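# Four arms sort stickered items into matching-color containers

## Task

Put every item inside the container whose color matches the color of the sticker on that item.

## Robot and tools

Robots: four identical i2rt Big YAM arms named arm1, arm2, arm3 and arm4. Each has six revolute joints, a two-finger gripper and a wrist camera. Room cameras: cam_room_a1, cam_room_a2, cam_room_b1, cam_room_b2. Wrist cameras: arm1_cam_wrist to arm4_cam_wrist. With joints 1 and 6 at zero and the hand level and pointing forward, the wrist camera rides on top of the hand looking toward the fingertips. Reach is roughly 1.0 m from the joint1 axis.

Frame: one shared scene frame, origin on the floor, +z up, metres. Arm feet (base_link, each facing along its own +x): arm1 at (-0.644, +1.377, +0.914) quat wxyz (+0.682, +0.007, +0.004, +0.731); arm2 at (-0.655, -0.555, +0.928) (+0.747, +0.002, +0.000, -0.665); arm3 at (+0.651, -1.332, +0.868) (+0.663, -0.004, -0.006, -0.748); arm4 at (+0.648, +0.477, +0.879) (+0.687, +0.001, +0.003, +0.727). The hand point lies between the finger pads, about 1 cm short of the tips; fingers point along the hand's +z and open along its y. Reported hand positions can be off, more so at long reach.

Tool move: every argument is optional. Keys arm1..arm4 each hold that one arm's part; an arm not named receives no new command and keeps pushing toward its old targets. An arm's part may contain:
- joints: an object of absolute joint targets by name. joint1_rad -2.879..2.879 (rotation about the foot, positive counter-clockwise seen from above, 0 = along the foot's facing); joint2_rad 0..3.141 (shoulder; 0 = upper arm pointing back, roughly flat, larger lifts it up then forward); joint3_rad 0..3.019 (elbow; 0 folded, larger opens); joint4_rad -1.692..1.57 (hand pitch, positive tips fingers up); joint5_rad -1.57..1.57 (sideways hand swing, positive toward the arm's right); joint6_rad -2.094..2.094 (roll, positive clockwise viewed from behind); gripper_m 0..0.093 metres of fingertip gap. Done tolerances: ±0.045, ±0.14, ±0.09, ±0.055, ±0.03, ±0.035 rad and ±0.003 m.
- target: one list of 7 numbers [x, y, z, qw, qx, qy, qz], an absolute hand pose in the scene frame (same format as the printed hand line). The hand travels a straight line from its current hand_target toward it. When target is present, joints may hold only gripper_m.
- speed: top path speed in m/s, 0.002..0.5, default 0.25; only allowed together with target. Rotation is capped at twice that in rad/s.
cameras: list of camera names, or "all"; omitted/null means all, [] means none. Unknown keys or names make a call invalid; out-of-range values get it refused, and after a refusal the later move, wait and finished_scene calls of the same reply are skipped.

Motion behaviour: all motions in one call start together. Hand paths in one call finish together, paced by the slowest; a path takes 0.5 to 10 s and is cut short beyond that; no call runs over 15 s. Each step the commanded pose is clipped to within 100 mm and 20 degrees of the measured hand, then damped IK follows it, favouring position. Expect errors of a centimetre or more, lag, drift, and overspeed near full stretch. Paths ignore obstacles and other arms. Joint moves can sweep the hand along wide curves.

Results: per-arm state (joint_positions, Joint velocities in rad/s and m/s, joint torques in N m with arm-specific offsets, joints 3 and 4 wrapping at ±28, hand, hand_target, joint_status, hand_status, on_its_own). A "move" line lists arms that got motions with done or their worst status. "pictures" gives the camera order; images may trail the state slightly. Arms listed "as last shown" were not commanded; their status reads "not commanded". Status words: off_target (stopped away from target, possibly still pushing); time_out (joints now hold targets near where they stood and keep pushing; send the reported position to relieve it); not_followed, "joint command not followed", "pose unreachable" (a self/arm-collision check blocked the arm; the gripper part still runs, and the arm may keep trying until given new targets). on_its_own's "held at" shows a target, not a reading. A target very near the current reading may not move the joint.

Gripper: gripping a hard part at full force reads up to ~0.005 m under its width (some read up to ~0.002 over); closed on nothing reads 0.000-0.003; in air reading runs up to ~0.003 wide. Grip is light just below first-contact width; about 0.005 m below it (more for soft, small or round items) force is at its limit of roughly 50-64 N per pad. Release by commanding well above the reading.

wait: seconds 0..10 plus cameras; nothing new is commanded. zoom_image: camera plus region [x0, y0, x1, y1] in pixels from the top-left, at most 504 by 504, on a camera in the latest images. read_manual: licence text only. finished_scene: scene number; ends the current scene irreversibly, so call it only when everything is packed and stays put.

Cautions: arms never yield to contact and keep pushing; don't ram tables, containers or heavy objects. Any forceful contact between two robots, including one gripper closing on another's fingers, is a fault; the clearance check may react late and ignores fingers, gripper housings and cameras. Never knock items off the work area or onto the floor, drop them from height, or release them while moving. Loose items may occasionally be nudged by the environment. Sustained loads, stretched poses or pushing at unreachable goals heat motors: MOTOR HOT appears near 85 °C and at 100 °C the arm goes limp and drops (OVER-TEMPERATURE FAULT, limit_stop_at_motor_heat), so re-send targets afterward. The scene keeps running while you deliberate, holding the last command.

Each tool is called after "Request:" by a JSON object that holds its "fn" and its "kwargs", one argument or row to a line.

## Session

Request:
{"fn": "move", "kwargs": {

}}

Scene clock: 0.00 s.
Joint torques (N m): no reading
Motor temperatures (°C): arm1=[22 24 25 23 21 21 21] | arm2=[24 24 24 22 22 20 23] | arm3=[24 24 23 24 24 23 23] | arm4=[23 21 22 22 25 21 24]
Heat: arm1: hottest joint3_rad 25 °C; arm2: hottest joint1_rad 24 °C; arm3: hottest joint1_rad 24 °C; arm4: hottest joint5_rad 25 °C.
Joint velocities: within noise
arm1.joint_positions: joint1_rad=-0.126 joint2_rad=+0.534 joint3_rad=+1.403 joint4_rad=-1.611 joint5_rad=-0.026 joint6_rad=-0.127 gripper_m=+0.09396
arm1.joint_status: not commanded
arm1.hand: x=-0.6307 y=+1.5360 z=+1.4200 quat_wxyz=(-0.298, +0.671, -0.622, -0.272) (m; scene frame)
arm1.hand_target: x=-0.6306 y=+1.5343 z=+1.4312 quat_wxyz=(-0.308, +0.666, -0.618, -0.280) (m; scene frame)
arm1.hand_status: not commanded
arm2.joint_positions: joint1_rad=-0.045 joint2_rad=+0.390 joint3_rad=+1.428 joint4_rad=-1.186 joint5_rad=+0.166 joint6_rad=-0.774 gripper_m=+0.09396
arm2.joint_status: not commanded
arm2.hand: x=-0.6758 y=-0.6937 z=+1.5575 quat_wxyz=(-0.217, -0.319, -0.688, +0.615) (m; scene frame)
arm2.hand_target: x=-0.6762 y=-0.6874 z=+1.5650 quat_wxyz=(-0.221, -0.317, -0.681, +0.622) (m; scene frame)
arm2.hand_status: not commanded
arm3.joint_positions: joint1_rad=+0.075 joint2_rad=+0.276 joint3_rad=+1.523 joint4_rad=-1.599 joint5_rad=-0.185 joint6_rad=-0.597 gripper_m=+0.09396
arm3.joint_status: not commanded
arm3.hand: x=+0.6806 y=-1.3526 z=+1.4445 quat_wxyz=(-0.326, -0.350, -0.735, +0.481) (m; scene frame)
arm3.hand_target: x=+0.6807 y=-1.3504 z=+1.4501 quat_wxyz=(-0.328, -0.347, -0.731, +0.487) (m; scene frame)
arm3.hand_status: not commanded
arm4.joint_positions: joint1_rad=+0.109 joint2_rad=+0.555 joint3_rad=+1.556 joint4_rad=-1.251 joint5_rad=+0.178 joint6_rad=-0.775 gripper_m=+0.09396
arm4.joint_status: not commanded
arm4.hand: x=+0.6523 y=+0.6619 z=+1.5271 quat_wxyz=(-0.572, +0.731, -0.297, -0.221) (m; scene frame)
arm4.hand_target: x=+0.6532 y=+0.6568 z=+1.5356 quat_wxyz=(-0.580, +0.725, -0.296, -0.226) (m; scene frame)
arm4.hand_status: not commanded
pictures: arm1_cam_wrist, arm2_cam_wrist, arm3_cam_wrist, arm4_cam_wrist, cam_room_a1, cam_room_a2, cam_room_b1, cam_room_b2
Images, in order (width x height): arm1_cam_wrist 672x504, arm2_cam_wrist 672x504, arm3_cam_wrist 672x504, arm4_cam_wrist 672x504, cam_room_a1 672x504, cam_room_a2 672x504, cam_room_b1 672x504, cam_room_b2 672x504.

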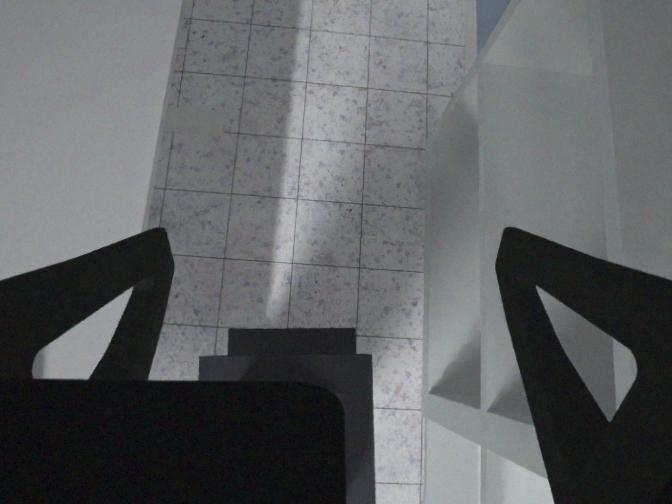

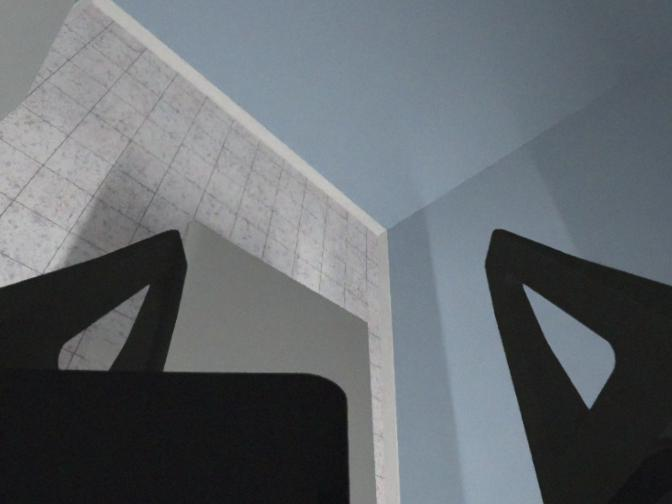

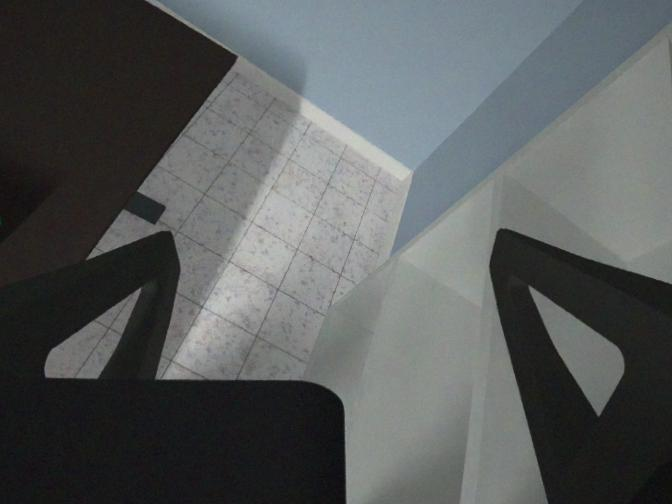

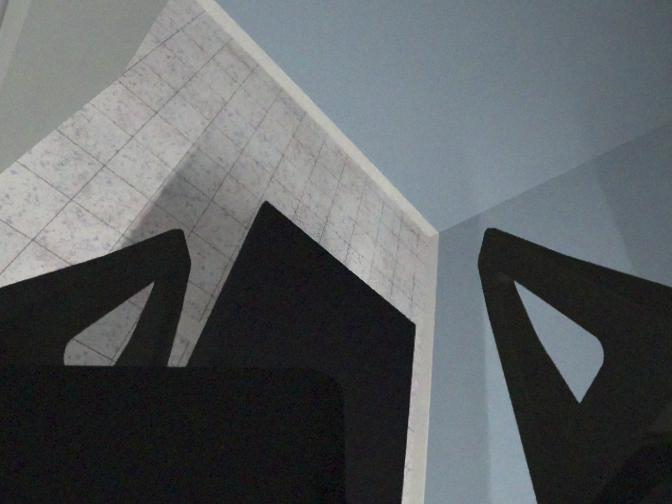

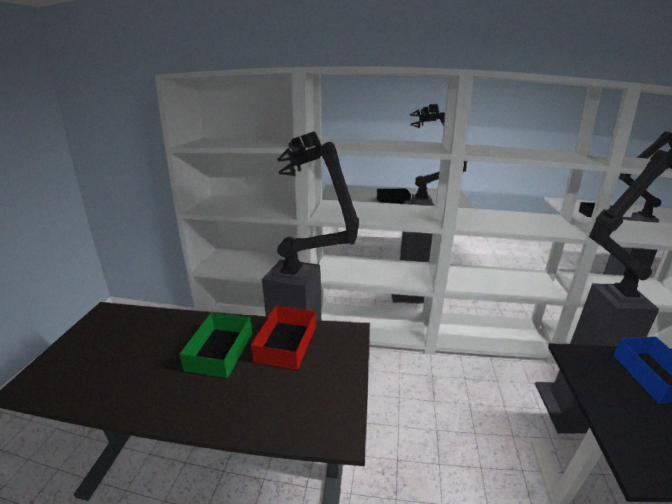

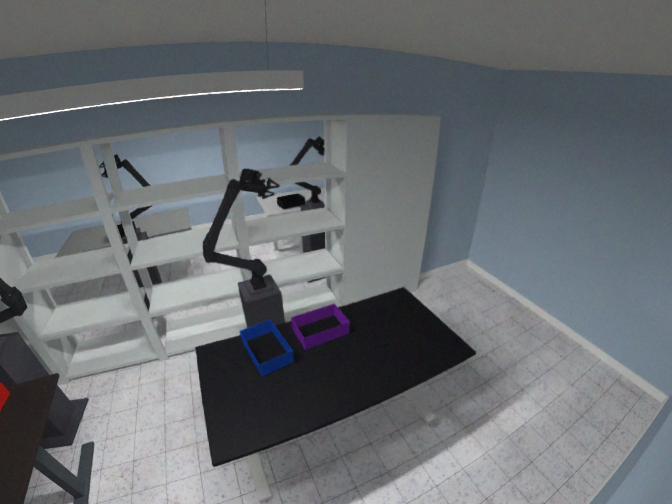

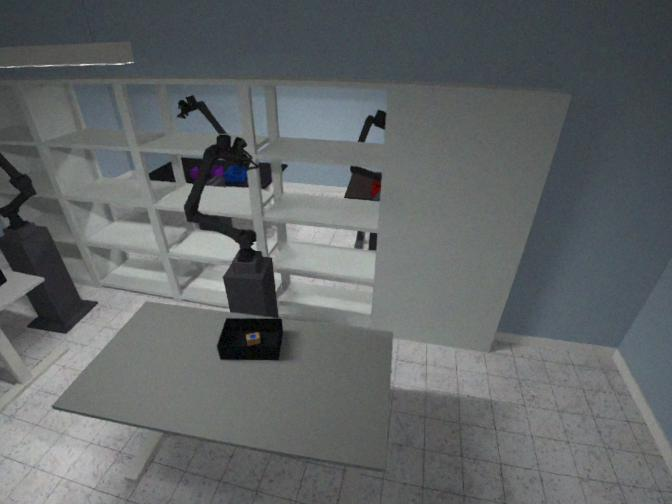

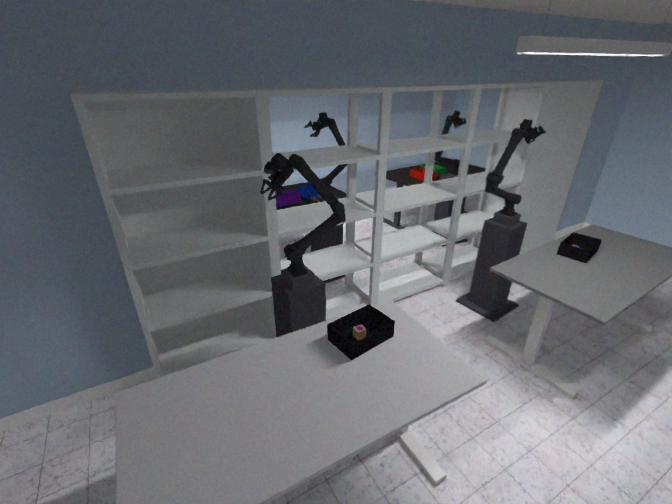

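Request:
{"fn": "zoom_image", "kwargs": {
  "camera": "cam_room_a1",
  "region": [150, 60, 654, 400]
}}

Request:
{"fn": "zoom_image", "kwargs": {
  "camera": "cam_room_b1",
  "region": [40, 80, 440, 380]
}}

Request:
{"fn": "zoom_image", "kwargs": {
  "camera": "cam_room_b2",
  "region": [240, 80, 640, 380]
}}

Request:
{"fn": "zoom_image", "kwargs": {
  "camera": "cam_room_a2",
  "region": [0, 100, 400, 400]
}}

Request:
{"fn": "zoom_image", "kwargs": {
  "camera": "cam_room_b1",
  "region": [200, 300, 300, 375]
}}

Request:
{"fn": "zoom_image", "kwargs": {
  "camera": "cam_room_b2",
  "region": [310, 300, 410, 375]
}}

Scaled by 1.000.

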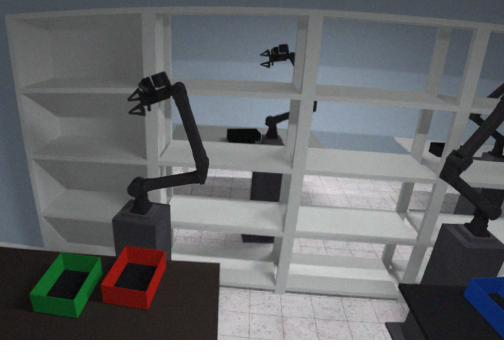

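Scaled by 1.260.

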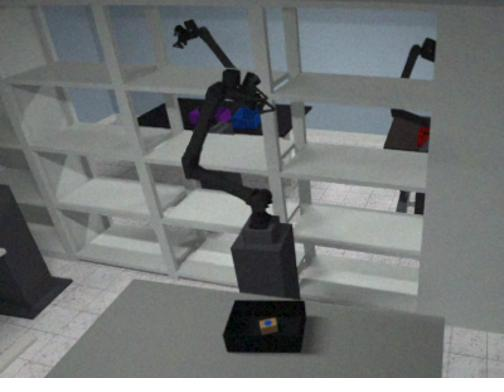

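Scaled by 1.260.

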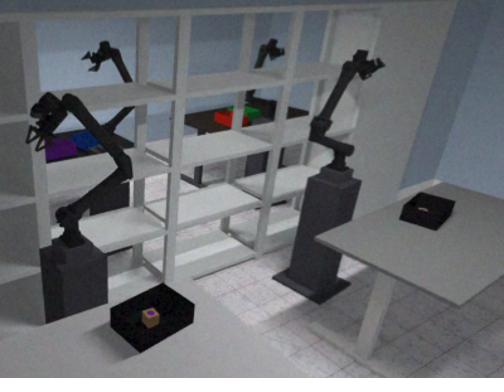

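Scaled by 1.260.

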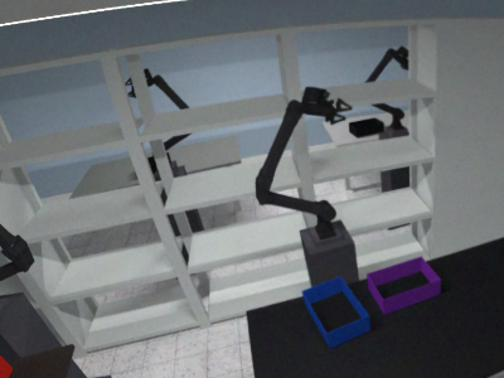

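Scaled by 5.040.

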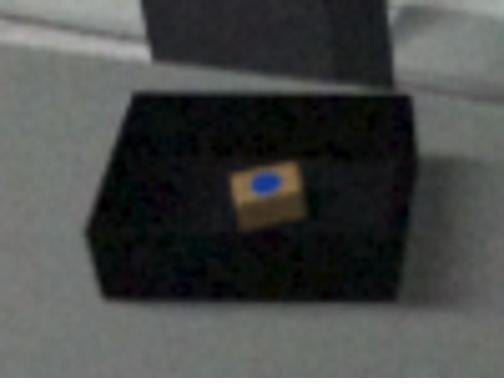

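Scaled by 5.040.

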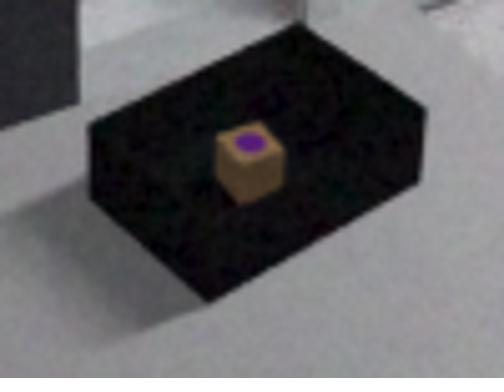

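Request:
{"fn": "move", "kwargs": {
  "arm1": {"joints": {"joint2_rad":1.4,"joint3_rad":1.6,"joint4_rad":-1.55,"joint5_rad":0,"joint6_rad":0}},
  "arm2": {"joints": {"joint2_rad":1.4,"joint3_rad":1.6,"joint4_rad":-1.55,"joint5_rad":0,"joint6_rad":0}},
  "arm4": {"joints": {"joint2_rad":1.4,"joint3_rad":1.6,"joint4_rad":-1.55,"joint5_rad":0,"joint6_rad":0}},
  "arm3": {"joints": {"joint2_rad":1.4,"joint3_rad":1.6,"joint4_rad":-1.55,"joint5_rad":0,"joint6_rad":0}},
  "cameras": []
}}

Request:
{"fn": "move", "kwargs": {
  "arm1": {"joints": {"joint1_rad":1.5}},
  "arm2": {"joints": {"joint1_rad":-1.69}},
  "arm4": {"joints": {"joint1_rad":-1.62}},
  "arm3": {"joints": {"joint1_rad":1.69}}
}}

Scene clock: 57.53 s.
Joint torques (N m): arm1=[-1.79 -10.58 12.9 1.02 0.08 0.1] | arm2=[0.79 -13.45 11.78 0.69 -0.17 0.22] | arm3=[1.26 -13.74 9.78 0.46 0.12 0.03] | arm4=[0.85 -14.04 9.81 -0.1 -0.06 0.2]
Motor temperatures (°C): arm1=[22 24 29 24 21 21 21] | arm2=[24 25 27 23 22 20 23] | arm3=[24 25 24 24 24 23 23] | arm4=[23 22 27 22 25 21 24]
Heat: arm1: hottest joint3_rad 29 °C; arm2: hottest joint3_rad 27 °C; arm3: hottest joint2_rad 25 °C; arm4: hottest joint3_rad 27 °C.
move: arm1 done; arm2 done; arm3 done; arm4 done
Joint velocities: within noise
arm1.joint_positions: joint1_rad=-0.126 joint2_rad=+1.416 joint3_rad=+1.574 joint4_rad=-1.556 joint5_rad=-0.002 joint6_rad=-0.008 gripper_m=+0.09396
arm1.joint_status: all done
arm1.hand: x=-0.6128 y=+1.8260 z=+1.2458 quat_wxyz=(-0.058, +0.686, -0.722, -0.066) (m; scene frame)
arm1.hand_target: x=-0.6121 y=+1.8287 z=+1.2639 quat_wxyz=(-0.075, +0.682, -0.723, -0.082) (m; scene frame)
arm1.hand_status: not commanded
arm2.joint_positions: joint1_rad=-0.045 joint2_rad=+1.400 joint3_rad=+1.594 joint4_rad=-1.537 joint5_rad=+0.003 joint6_rad=-0.014 gripper_m=+0.09396
arm2.joint_status: all done
arm2.hand: x=-0.6242 y=-1.0104 z=+1.2742 quat_wxyz=(-0.081, -0.672, -0.732, +0.078) (m; scene frame)
arm2.hand_target: x=-0.6238 y=-1.0083 z=+1.2760 quat_wxyz=(-0.080, -0.677, -0.728, +0.073) (m; scene frame)
arm2.hand_status: not commanded
arm3.joint_positions: joint1_rad=+0.075 joint2_rad=+1.412 joint3_rad=+1.588 joint4_rad=-1.552 joint5_rad=-0.003 joint6_rad=-0.008 gripper_m=+0.09396
arm3.joint_status: all done
arm3.hand: x=+0.6299 y=-1.7796 z=+1.2125 quat_wxyz=(-0.073, -0.716, -0.690, +0.074) (m; scene frame)
arm3.hand_target: x=+0.6294 y=-1.7793 z=+1.2227 quat_wxyz=(-0.081, -0.718, -0.686, +0.084) (m; scene frame)
arm3.hand_status: not commanded
arm4.joint_positions: joint1_rad=+0.109 joint2_rad=+1.411 joint3_rad=+1.583 joint4_rad=-1.539 joint5_rad=+0.003 joint6_rad=-0.014 gripper_m=+0.09396
arm4.joint_status: all done
arm4.hand: x=+0.5755 y=+0.9276 z=+1.2158 quat_wxyz=(-0.065, +0.763, -0.638, -0.077) (m; scene frame)
arm4.hand_target: x=+0.5753 y=+0.9254 z=+1.2272 quat_wxyz=(-0.068, +0.758, -0.643, -0.085) (m; scene frame)
arm4.hand_status: not commanded
pictures: none
No camera images: "cameras" was empty.

Scene clock: 59.40 s.
Joint torques (N m): arm1=[-2.32 -10.34 12.82 1.02 0.07 0.08] | arm2=[1.14 -13.57 11.78 0.66 -0.05 0.18] | arm3=[1.08 -14.04 9.76 0.39 0.1 0.01] | arm4=[1.55 -14.21 9.84 0.1 0.08 0.18]
Motor temperatures (°C): arm1=[22 24 29 23 21 21 21] | arm2=[24 25 28 23 22 20 23] | arm3=[24 25 25 24 24 23 23] | arm4=[23 22 27 22 25 21 24]
Heat: arm1: hottest joint3_rad 29 °C; arm2: hottest joint3_rad 28 °C; arm3: hottest joint2_rad 25 °C; arm4: hottest joint3_rad 27 °C.
move: arm1 done; arm2 done; arm3 done; arm4 done
Joint velocities: within noise
arm1.joint_positions: joint1_rad=+1.504 joint2_rad=+1.416 joint3_rad=+1.574 joint4_rad=-1.556 joint5_rad=-0.002 joint6_rad=-0.006 gripper_m=+0.09398
arm1.joint_status: all done
arm1.hand: x=-1.0888 y=+1.3759 z=+1.2521 quat_wxyz=(-0.001, +0.996, +0.004, -0.094) (m; scene frame)
arm1.hand_target: x=-1.0913 y=+1.3777 z=+1.2702 quat_wxyz=(-0.001, +0.993, -0.001, -0.118) (m; scene frame)
arm1.hand_status: not commanded
arm2.joint_positions: joint1_rad=-1.696 joint2_rad=+1.400 joint3_rad=+1.594 joint4_rad=-1.537 joint5_rad=+0.001 joint6_rad=-0.012 gripper_m=+0.09398
arm2.joint_status: all done
arm2.hand: x=-1.1108 y=-0.5519 z=+1.2748 quat_wxyz=(+0.003, -0.994, -0.002, +0.113) (m; scene frame)
arm2.hand_target: x=-1.1088 y=-0.5549 z=+1.2766 quat_wxyz=(+0.002, -0.994, +0.001, +0.109) (m; scene frame)
arm2.hand_status: not commanded
arm3.joint_positions: joint1_rad=+1.690 joint2_rad=+1.412 joint3_rad=+1.588 joint4_rad=-1.552 joint5_rad=-0.002 joint6_rad=-0.006 gripper_m=+0.09398
arm3.joint_status: all done
arm3.hand: x=+1.1037 y=-1.3279 z=+1.2069 quat_wxyz=(-0.098, +0.003, -0.995, +0.006) (m; scene frame)
arm3.hand_target: x=+1.1035 y=-1.3280 z=+1.2171 quat_wxyz=(-0.110, +0.000, -0.994, +0.007) (m; scene frame)
arm3.hand_status: not commanded
arm4.joint_positions: joint1_rad=-1.626 joint2_rad=+1.411 joint3_rad=+1.583 joint4_rad=-1.539 joint5_rad=+0.001 joint6_rad=-0.011 gripper_m=+0.09398
arm4.joint_status: all done
arm4.hand: x=+1.1046 y=+0.4784 z=+1.2148 quat_wxyz=(-0.099, +0.006, -0.995, +0.003) (m; scene frame)
arm4.hand_target: x=+1.1025 y=+0.4814 z=+1.2262 quat_wxyz=(-0.108, +0.004, -0.994, +0.001) (m; scene frame)
arm4.hand_status: not commanded
pictures: arm1_cam_wrist, arm2_cam_wrist, arm3_cam_wrist, arm4_cam_wrist, cam_room_a1, cam_room_a2, cam_room_b1, cam_room_b2
Images, in order (width x height): arm1_cam_wrist 672x504, arm2_cam_wrist 672x504, arm3_cam_wrist 672x504, arm4_cam_wrist 672x504, cam_room_a1 672x504, cam_room_a2 672x504, cam_room_b1 672x504, cam_room_b2 672x504.

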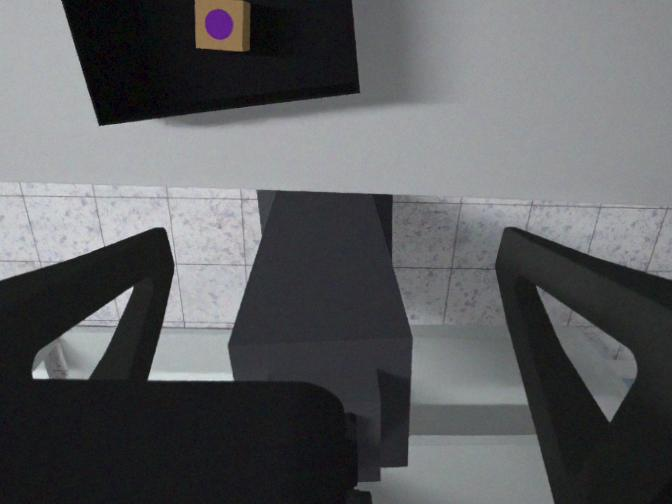

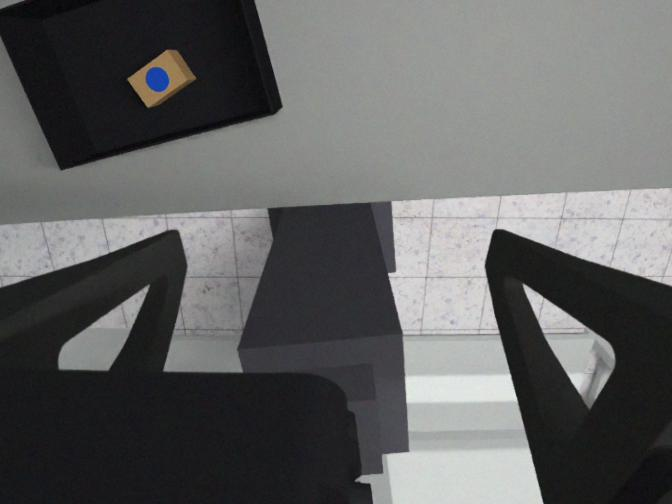

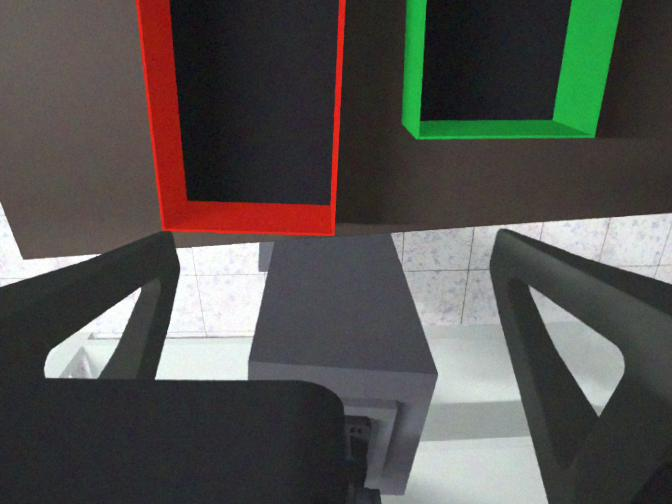

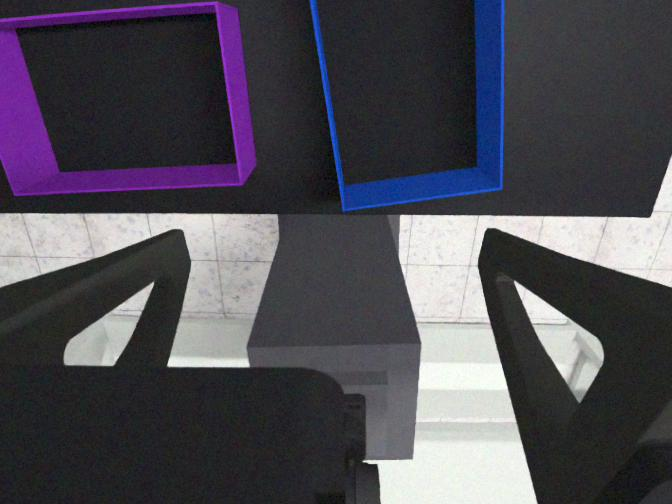

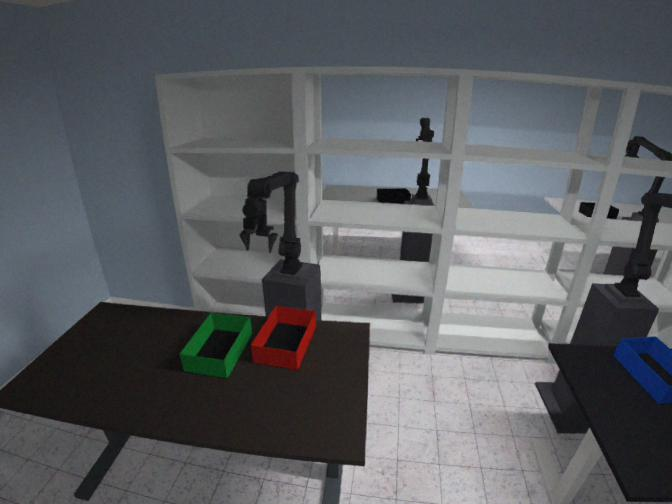

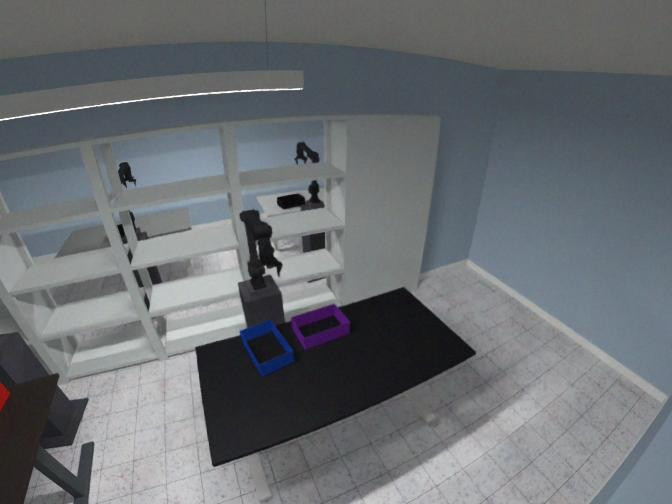

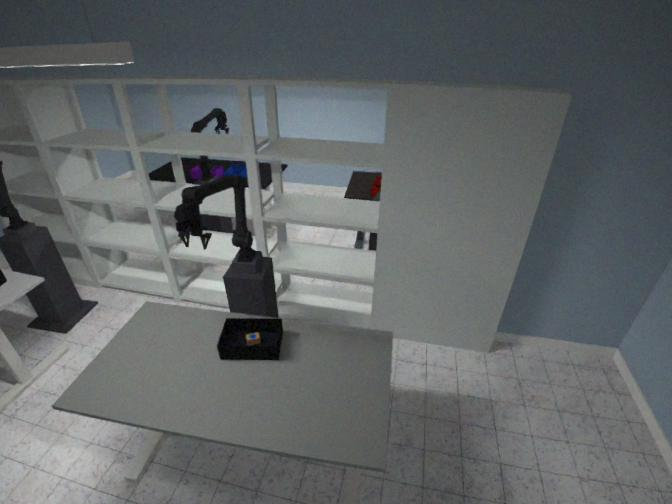

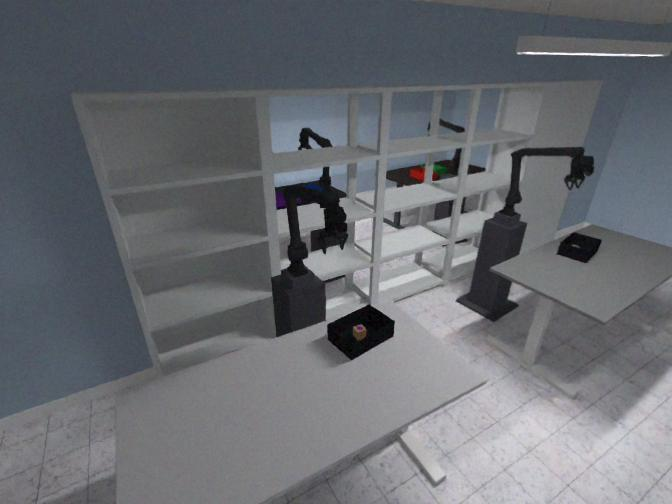

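Request:
{"fn": "move", "kwargs": {
  "arm1": {"target": [-1.2,1.32,1.1,0,1,0,0]},
  "arm2": {"target": [-1.2,-0.68,1.1,0,1,0,0]},
  "arm4": {"joints": {"joint1_rad":0.9,"joint2_rad":0.9,"joint3_rad":1.5,"joint4_rad":-1.1}},
  "cameras": ["arm1_cam_wrist","arm2_cam_wrist","arm4_cam_wrist"]
}}

Scene clock: 77.90 s.
Joint torques (N m): arm1=[-1.44 -15.21 15.47 0.58 -0.03 0.1] | arm2=[0.62 -18.84 15.21 0.91 -0.08 0.21] | arm3=[1.14 -14.04 9.81 0.39 0.11 0.02] | arm4=[0.91 -5.01 9.42 1.81 0.11 0.14]
Motor temperatures (°C): arm1=[22 25 32 23 21 21 21] | arm2=[24 25 30 22 22 20 23] | arm3=[24 25 27 24 24 23 23] | arm4=[23 23 30 22 24 21 24]
Heat: arm1: hottest joint3_rad 32 °C; arm2: hottest joint3_rad 30 °C; arm3: hottest joint3_rad 27 °C; arm4: hottest joint3_rad 30 °C.
move: arm1 off_target; arm2 off_target; arm4 done
Joint velocities: within noise
arm1.joint_positions: joint1_rad=+1.595 joint2_rad=+1.838 joint3_rad=+1.636 joint4_rad=-1.455 joint5_rad=-0.004 joint6_rad=+0.093 gripper_m=+0.09398
arm1.joint_status: not commanded
arm1.hand: x=-1.1793 y=+1.3264 z=+1.0767 quat_wxyz=(-0.003, +0.999, +0.000, +0.035) (m; scene frame)
arm1.hand_target: x=-1.1983 y=+1.3202 z=+1.1004 quat_wxyz=(+0.000, +1.000, +0.000, +0.000) (m; scene frame)
arm1.hand_status: off_target (0.032 m and 4.0 deg from the pose sent, 0.197 m and 10.8 deg at the start)
arm2.joint_positions: joint1_rad=-1.463 joint2_rad=+1.806 joint3_rad=+1.603 joint4_rad=-1.418 joint5_rad=-0.001 joint6_rad=+0.210 gripper_m=+0.09398
arm2.joint_status: not commanded
arm2.hand: x=-1.1797 y=-0.6755 z=+1.0854 quat_wxyz=(+0.006, -1.000, -0.007, -0.025) (m; scene frame)
arm2.hand_target: x=-1.1989 y=-0.6798 z=+1.1003 quat_wxyz=(+0.000, -1.000, +0.000, +0.000) (m; scene frame)
arm2.hand_status: off_target (0.025 m and 3.1 deg from the pose sent, 0.234 m and 13.0 deg at the start)
arm3: as last shown
arm4.joint_positions: joint1_rad=+0.898 joint2_rad=+0.911 joint3_rad=+1.486 joint4_rad=-1.114 joint5_rad=-0.001 joint6_rad=-0.011 gripper_m=+0.09401
arm4.joint_status: all done
arm4.hand: x=+0.3432 y=+0.6975 z=+1.4316 quat_wxyz=(-0.150, +0.829, -0.260, -0.471) (m; scene frame)
arm4.hand_target: x=+0.3464 y=+0.6944 z=+1.4460 quat_wxyz=(-0.152, +0.819, -0.261, -0.488) (m; scene frame)
arm4.hand_status: not commanded
pictures: arm1_cam_wrist, arm2_cam_wrist, arm4_cam_wrist
Images, in order (width x height): arm1_cam_wrist 672x504, arm2_cam_wrist 672x504, arm4_cam_wrist 672x504.

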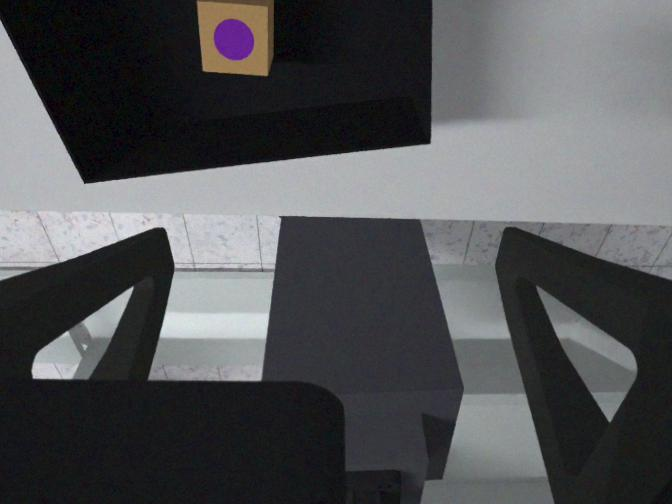

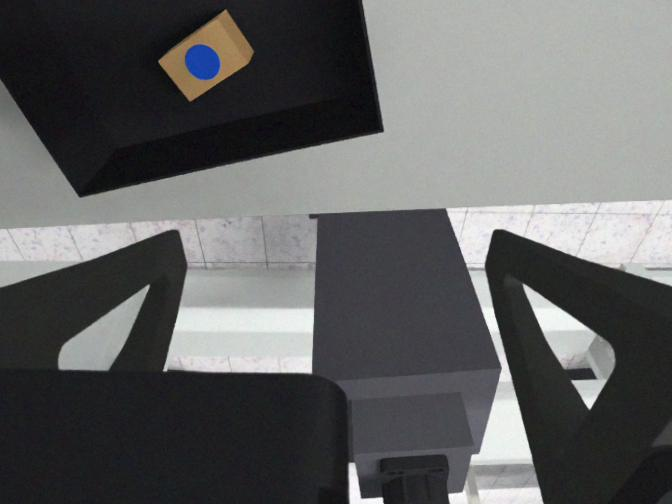

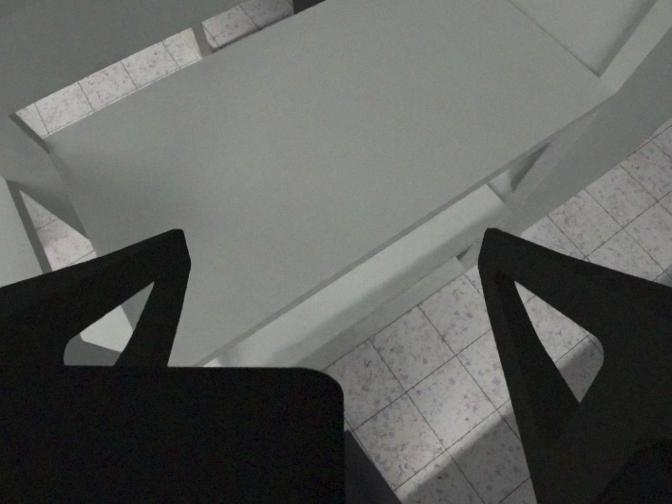

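Request:
{"fn": "zoom_image", "kwargs": {
  "camera": "arm2_cam_wrist",
  "region": [60, 0, 400, 200]
}}

Request:
{"fn": "zoom_image", "kwargs": {
  "camera": "arm1_cam_wrist",
  "region": [60, 0, 400, 200]
}}

Scaled by 1.482.

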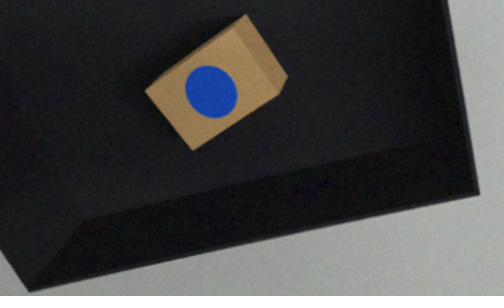

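Scaled by 1.482.

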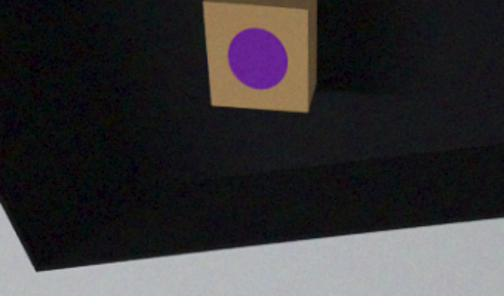

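Request:
{"fn": "move", "kwargs": {
  "arm1": {"target": [-1.135,1.238,0.90,0,0.999,-0.035,0]},
  "arm2": {"target": [-1.12,-0.792,0.90,0,0.879,-0.477,0]},
  "arm4": {"joints": {"joint1_rad":2.1}},
  "cameras": ["arm1_cam_wrist","arm2_cam_wrist","arm4_cam_wrist"]
}}

Scene clock: 127.03 s.
Joint torques (N m): arm1=[-0.91 -12.98 8.47 0.95 0.03 0.09] | arm2=[0.97 -16.97 7.99 1.18 0.11 0.21] | arm3=[1.03 -13.98 9.76 0.47 0.09 0.01] | arm4=[1.38 -4.72 9.36 1.83 0.11 0.14]
Motor temperatures (°C): arm1=[22 25 37 23 21 21 21] | arm2=[24 26 32 22 22 20 23] | arm3=[24 26 29 24 24 23 23] | arm4=[23 22 31 22 24 21 24]
Heat: arm1: hottest joint3_rad 37 °C; arm2: hottest joint3_rad 32 °C; arm3: hottest joint3_rad 29 °C; arm4: hottest joint3_rad 31 °C.
move: arm1 done; arm2 off_target; arm4 done
Joint velocities: within noise
arm1.joint_positions: joint1_rad=+1.770 joint2_rad=+1.908 joint3_rad=+1.245 joint4_rad=-0.929 joint5_rad=-0.006 joint6_rad=+0.337 gripper_m=+0.09398
arm1.joint_status: not commanded
arm1.hand: x=-1.1325 y=+1.2425 z=+0.9035 quat_wxyz=(-0.002, +0.999, -0.034, +0.003) (m; scene frame)
arm1.hand_target: x=-1.1349 y=+1.2380 z=+0.9001 quat_wxyz=(+0.000, +0.999, -0.035, +0.000) (m; scene frame)
arm1.hand_status: done (0.006 m and 0.4 deg from the pose sent, 0.202 m and 5.7 deg at the start)
arm2.joint_positions: joint1_rad=-1.220 joint2_rad=+1.910 joint3_rad=+1.279 joint4_rad=-0.910 joint5_rad=-0.002 joint6_rad=+1.451 gripper_m=+0.09398
arm2.joint_status: not commanded
arm2.hand: x=-1.1258 y=-0.7933 z=+0.9179 quat_wxyz=(-0.011, -0.882, +0.472, +0.007) (m; scene frame)
arm2.hand_target: x=-1.1197 y=-0.7917 z=+0.9005 quat_wxyz=(+0.000, -0.879, +0.477, +0.000) (m; scene frame)
arm2.hand_status: off_target (0.019 m and 1.7 deg from the pose sent, 0.227 m and 57.9 deg at the start)
arm3: as last shown
arm4.joint_positions: joint1_rad=+2.097 joint2_rad=+0.911 joint3_rad=+1.486 joint4_rad=-1.114 joint5_rad=-0.001 joint6_rad=-0.011 gripper_m=+0.09402
arm4.joint_status: all done
arm4.hand: x=+0.3355 y=+0.2721 z=+1.4331 quat_wxyz=(+0.140, +0.830, +0.254, -0.476) (m; scene frame)
arm4.hand_target: x=+0.3398 y=+0.2738 z=+1.4475 quat_wxyz=(+0.148, +0.822, +0.248, -0.491) (m; scene frame)
arm4.hand_status: not commanded
pictures: arm1_cam_wrist, arm2_cam_wrist, arm4_cam_wrist
Images, in order (width x height): arm1_cam_wrist 672x504, arm2_cam_wrist 672x504, arm4_cam_wrist 672x504.

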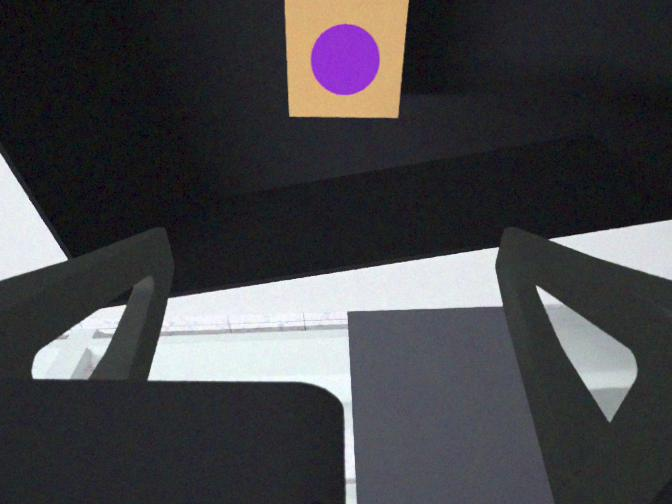

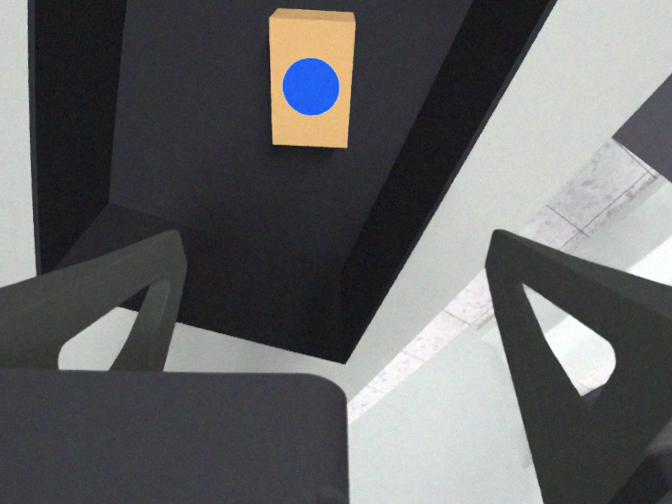

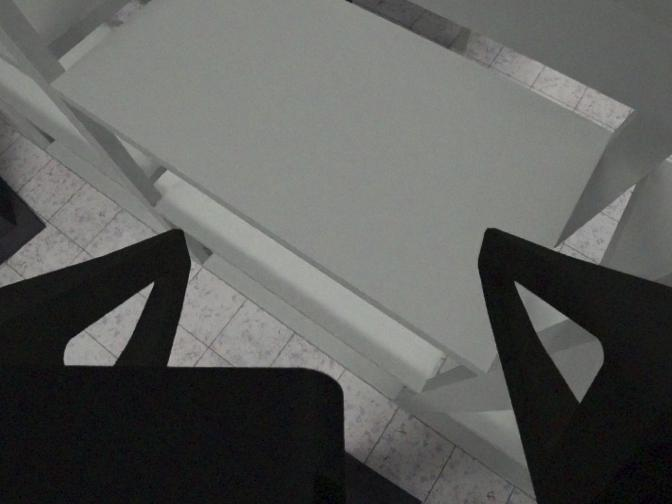

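Request:
{"fn": "move", "kwargs": {
  "arm1": {"target": [-1.13,1.245,0.81,0.051,0.984,-0.0345,-0.166]},
  "arm2": {"target": [-1.125,-0.81,0.82,0.1445,0.866,-0.470,-0.0965]},
  "cameras": ["arm1_cam_wrist","arm2_cam_wrist"]
}}

Scene clock: 183.43 s.
Joint torques (N m): arm1=[-2.2 -12.16 6.15 1.63 0.1 0.06] | arm2=[1.38 -16.32 6.53 2.04 0.23 0.17] | arm3=[1.08 -13.98 9.77 0.44 0.1 0.02] | arm4=[0.85 -4.84 9.47 1.92 0.13 0.16]
Motor temperatures (°C): arm1=[22 26 32 23 21 21 21] | arm2=[24 27 29 22 22 20 23] | arm3=[24 26 30 24 24 23 23] | arm4=[23 22 32 22 24 21 24]
Heat: arm1: hottest joint3_rad 32 °C; arm2: hottest joint3_rad 29 °C; arm3: hottest joint3_rad 30 °C; arm4: hottest joint3_rad 32 °C.
move: arm1 done; arm2 off_target
Joint velocities: within noise
arm1.joint_positions: joint1_rad=+1.770 joint2_rad=+1.961 joint3_rad=+0.913 joint4_rad=-0.206 joint5_rad=-0.006 joint6_rad=+0.337 gripper_m=+0.09398
arm1.joint_status: not commanded
arm1.hand: x=-1.1242 y=+1.2454 z=+0.8094 quat_wxyz=(+0.049, +0.986, -0.033, -0.157) (m; scene frame)
arm1.hand_target: x=-1.1299 y=+1.2450 z=+0.8101 quat_wxyz=(+0.051, +0.984, -0.034, -0.166) (m; scene frame)
arm1.hand_status: done (0.006 m and 1.0 deg from the pose sent, 0.094 m and 20.4 deg at the start)
arm2.joint_positions: joint1_rad=-1.197 joint2_rad=+1.975 joint3_rad=+1.011 joint4_rad=-0.241 joint5_rad=+0.000 joint6_rad=+1.479 gripper_m=+0.09398
arm2.joint_status: not commanded
arm2.hand: x=-1.1314 y=-0.8091 z=+0.8333 quat_wxyz=(-0.150, -0.866, +0.466, +0.101) (m; scene frame)
arm2.hand_target: x=-1.1248 y=-0.8098 z=+0.8203 quat_wxyz=(-0.144, -0.866, +0.470, +0.097) (m; scene frame)
arm2.hand_status: off_target (0.015 m and 0.9 deg from the pose sent, 0.099 m and 18.5 deg at the start)
arm3, arm4: as last shown
pictures: arm1_cam_wrist, arm2_cam_wrist
Images, in order (width x height): arm1_cam_wrist 672x504, arm2_cam_wrist 672x504.

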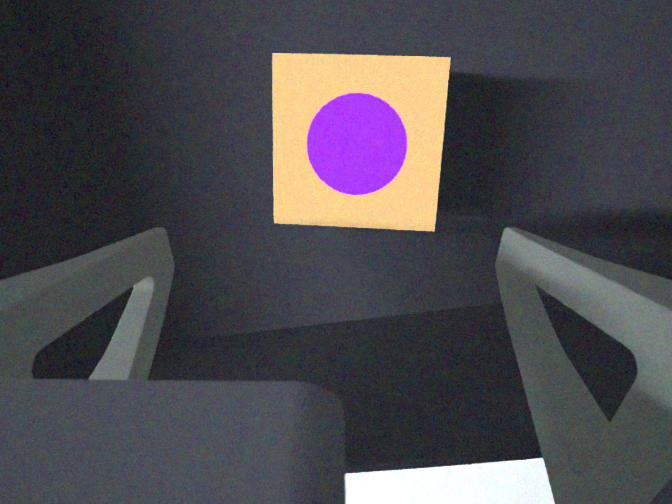

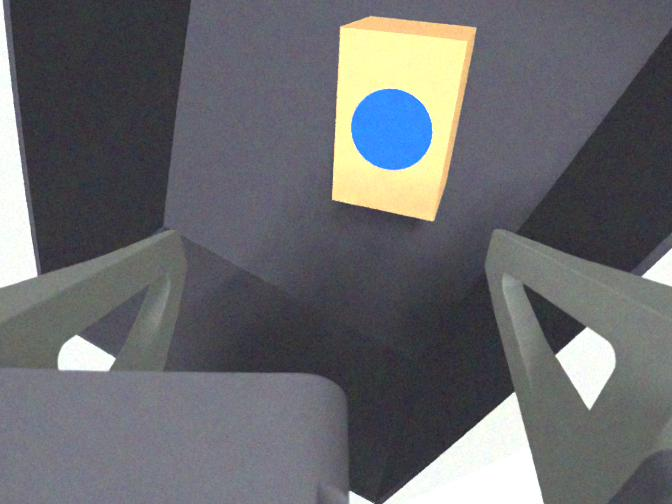

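Request:
{"fn": "move", "kwargs": {
  "arm1": {"target": [-1.148,1.248,0.72,0.051,0.984,-0.0345,-0.166],"speed":0.15},
  "arm2": {"target": [-1.130,-0.823,0.71,0.1445,0.866,-0.470,-0.0965],"speed":0.15},
  "cameras": ["arm1_cam_wrist","arm2_cam_wrist"]
}}

Scene clock: 204.20 s.
Joint torques (N m): arm1=[-2.9 -10.87 6.86 1.69 -0.13 -0.02] | arm2=[1.55 -8.35 5.44 1.69 0.1 0.17] | arm3=[1.14 -14.04 9.77 0.42 0.1 0.01] | arm4=[1.2 -5.13 9.57 1.78 0.11 0.16]
Motor temperatures (°C): arm1=[22 26 31 23 21 21 21] | arm2=[24 27 29 22 22 20 23] | arm3=[24 26 30 24 24 23 23] | arm4=[23 22 32 22 24 21 24]
Heat: arm1: hottest joint3_rad 31 °C; arm2: hottest joint3_rad 29 °C; arm3: hottest joint3_rad 30 °C; arm4: hottest joint3_rad 32 °C.
move: arm1 off_target; arm2 off_target
Joint velocities: within noise
arm1.joint_positions: joint1_rad=+1.764 joint2_rad=+2.175 joint3_rad=+0.972 joint4_rad=-0.034 joint5_rad=-0.005 joint6_rad=+0.327 gripper_m=+0.09396
arm1.joint_status: not commanded
arm1.hand: x=-1.1406 y=+1.2449 z=+0.7342 quat_wxyz=(+0.050, +0.984, -0.031, -0.166) (m; scene frame)
arm1.hand_target: x=-1.1472 y=+1.2483 z=+0.7204 quat_wxyz=(+0.051, +0.984, -0.035, -0.166) (m; scene frame)
arm1.hand_status: off_target (0.016 m and 0.4 deg from the pose sent, 0.093 m and 1.0 deg at the start)
arm2.joint_positions: joint1_rad=-1.183 joint2_rad=+2.119 joint3_rad=+1.065 joint4_rad=-0.023 joint5_rad=+0.011 joint6_rad=+1.494 gripper_m=+0.09395
arm2.joint_status: not commanded
arm2.hand: x=-1.1666 y=-0.8353 z=+0.7942 quat_wxyz=(-0.201, -0.853, +0.461, +0.137) (m; scene frame)
arm2.hand_target: x=-1.1228 y=-0.8180 z=+0.7208 quat_wxyz=(-0.144, -0.866, +0.470, +0.097) (m; scene frame)
arm2.hand_status: off_target (0.093 m and 8.2 deg from the pose sent, 0.124 m and 0.9 deg at the start)
arm3, arm4: as last shown
pictures: arm1_cam_wrist, arm2_cam_wrist
Images, in order (width x height): arm1_cam_wrist 672x504, arm2_cam_wrist 672x504.

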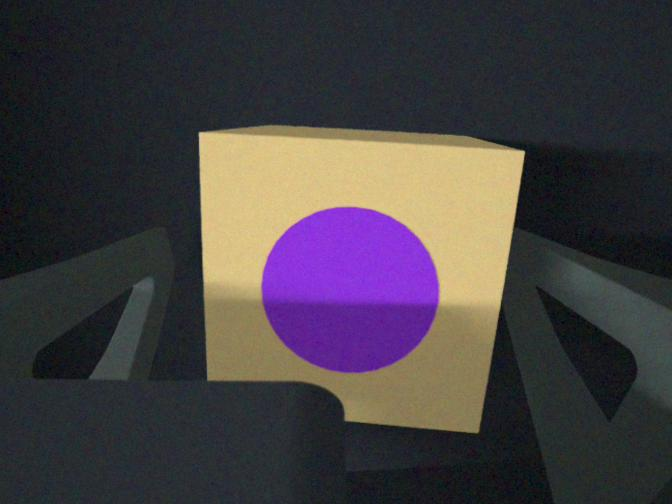

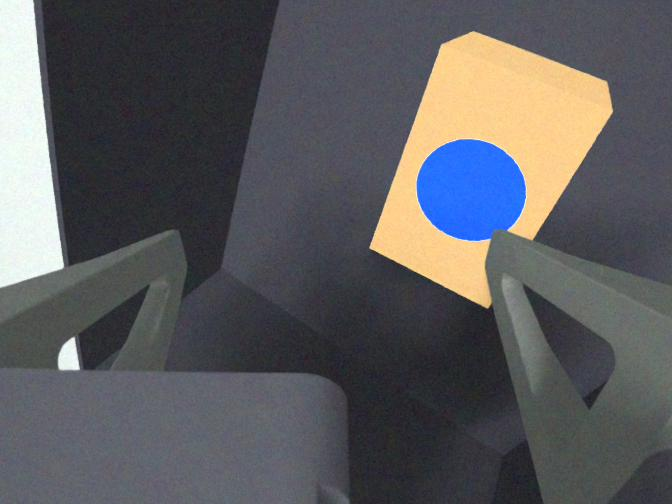

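Request:
{"fn": "move", "kwargs": {
  "arm1": {"target": [-1.160,1.250,0.724,0.051,0.984,-0.0345,-0.166],"speed":0.15},
  "arm2": {"target": [-1.135,-0.823,0.82,0.1445,0.866,-0.470,-0.0965],"speed":0.15},
  "cameras": ["arm1_cam_wrist","arm2_cam_wrist"]
}}

Scene clock: 219.10 s.
Joint torques (N m): arm1=[-2.67 -11.4 7.23 0.62 -0.1 -0.03] | arm2=[1.2 -19.08 6.53 0.88 -0.02 0.13] | arm3=[1.08 -13.92 9.76 0.46 0.1 0.01] | arm4=[0.67 -4.72 9.43 1.85 0.1 0.15]
Motor temperatures (°C): arm1=[22 26 30 23 21 21 21] | arm2=[24 26 28 22 22 20 23] | arm3=[24 26 30 23 24 23 23] | arm4=[23 22 32 22 24 21 24]
Heat: arm1: hottest joint3_rad 30 °C; arm2: hottest joint3_rad 28 °C; arm3: hottest joint3_rad 30 °C; arm4: hottest joint3_rad 32 °C.
move: arm1 off_target; arm2 done
Joint velocities: within noise
arm1.joint_positions: joint1_rad=+1.755 joint2_rad=+2.187 joint3_rad=+1.002 joint4_rad=-0.034 joint5_rad=-0.010 joint6_rad=+0.321 gripper_m=+0.09396
arm1.joint_status: not commanded
arm1.hand: x=-1.1547 y=+1.2454 z=+0.7351 quat_wxyz=(+0.053, +0.983, -0.032, -0.174) (m; scene frame)
arm1.hand_target: x=-1.1596 y=+1.2501 z=+0.7243 quat_wxyz=(+0.051, +0.984, -0.035, -0.166) (m; scene frame)
arm1.hand_status: off_target (0.013 m and 1.0 deg from the pose sent, 0.022 m and 0.4 deg at the start)
arm2.joint_positions: joint1_rad=-1.181 joint2_rad=+2.021 joint3_rad=+1.060 joint4_rad=-0.236 joint5_rad=+0.010 joint6_rad=+1.496 gripper_m=+0.09395
arm2.joint_status: not commanded
arm2.hand: x=-1.1428 y=-0.8230 z=+0.8238 quat_wxyz=(-0.151, -0.865, +0.467, +0.104) (m; scene frame)
arm2.hand_target: x=-1.1350 y=-0.8228 z=+0.8200 quat_wxyz=(-0.144, -0.865, +0.470, +0.096) (m; scene frame)
arm2.hand_status: done (0.009 m and 1.2 deg from the pose sent, 0.043 m and 8.2 deg at the start)
arm3, arm4: as last shown
pictures: arm1_cam_wrist, arm2_cam_wrist
Images, in order (width x height): arm1_cam_wrist 672x504, arm2_cam_wrist 672x504.

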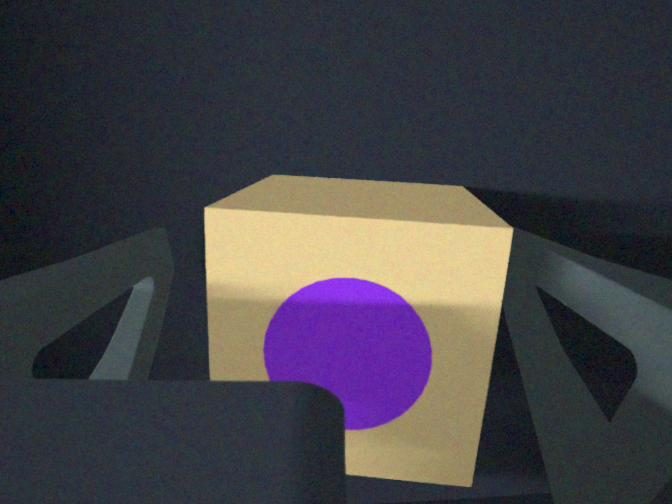

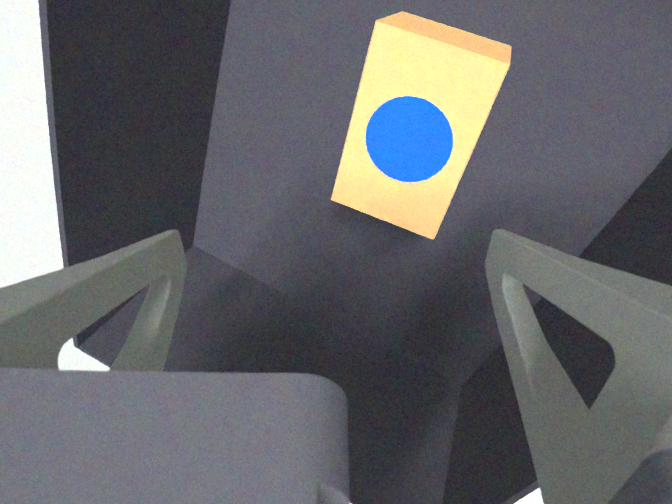

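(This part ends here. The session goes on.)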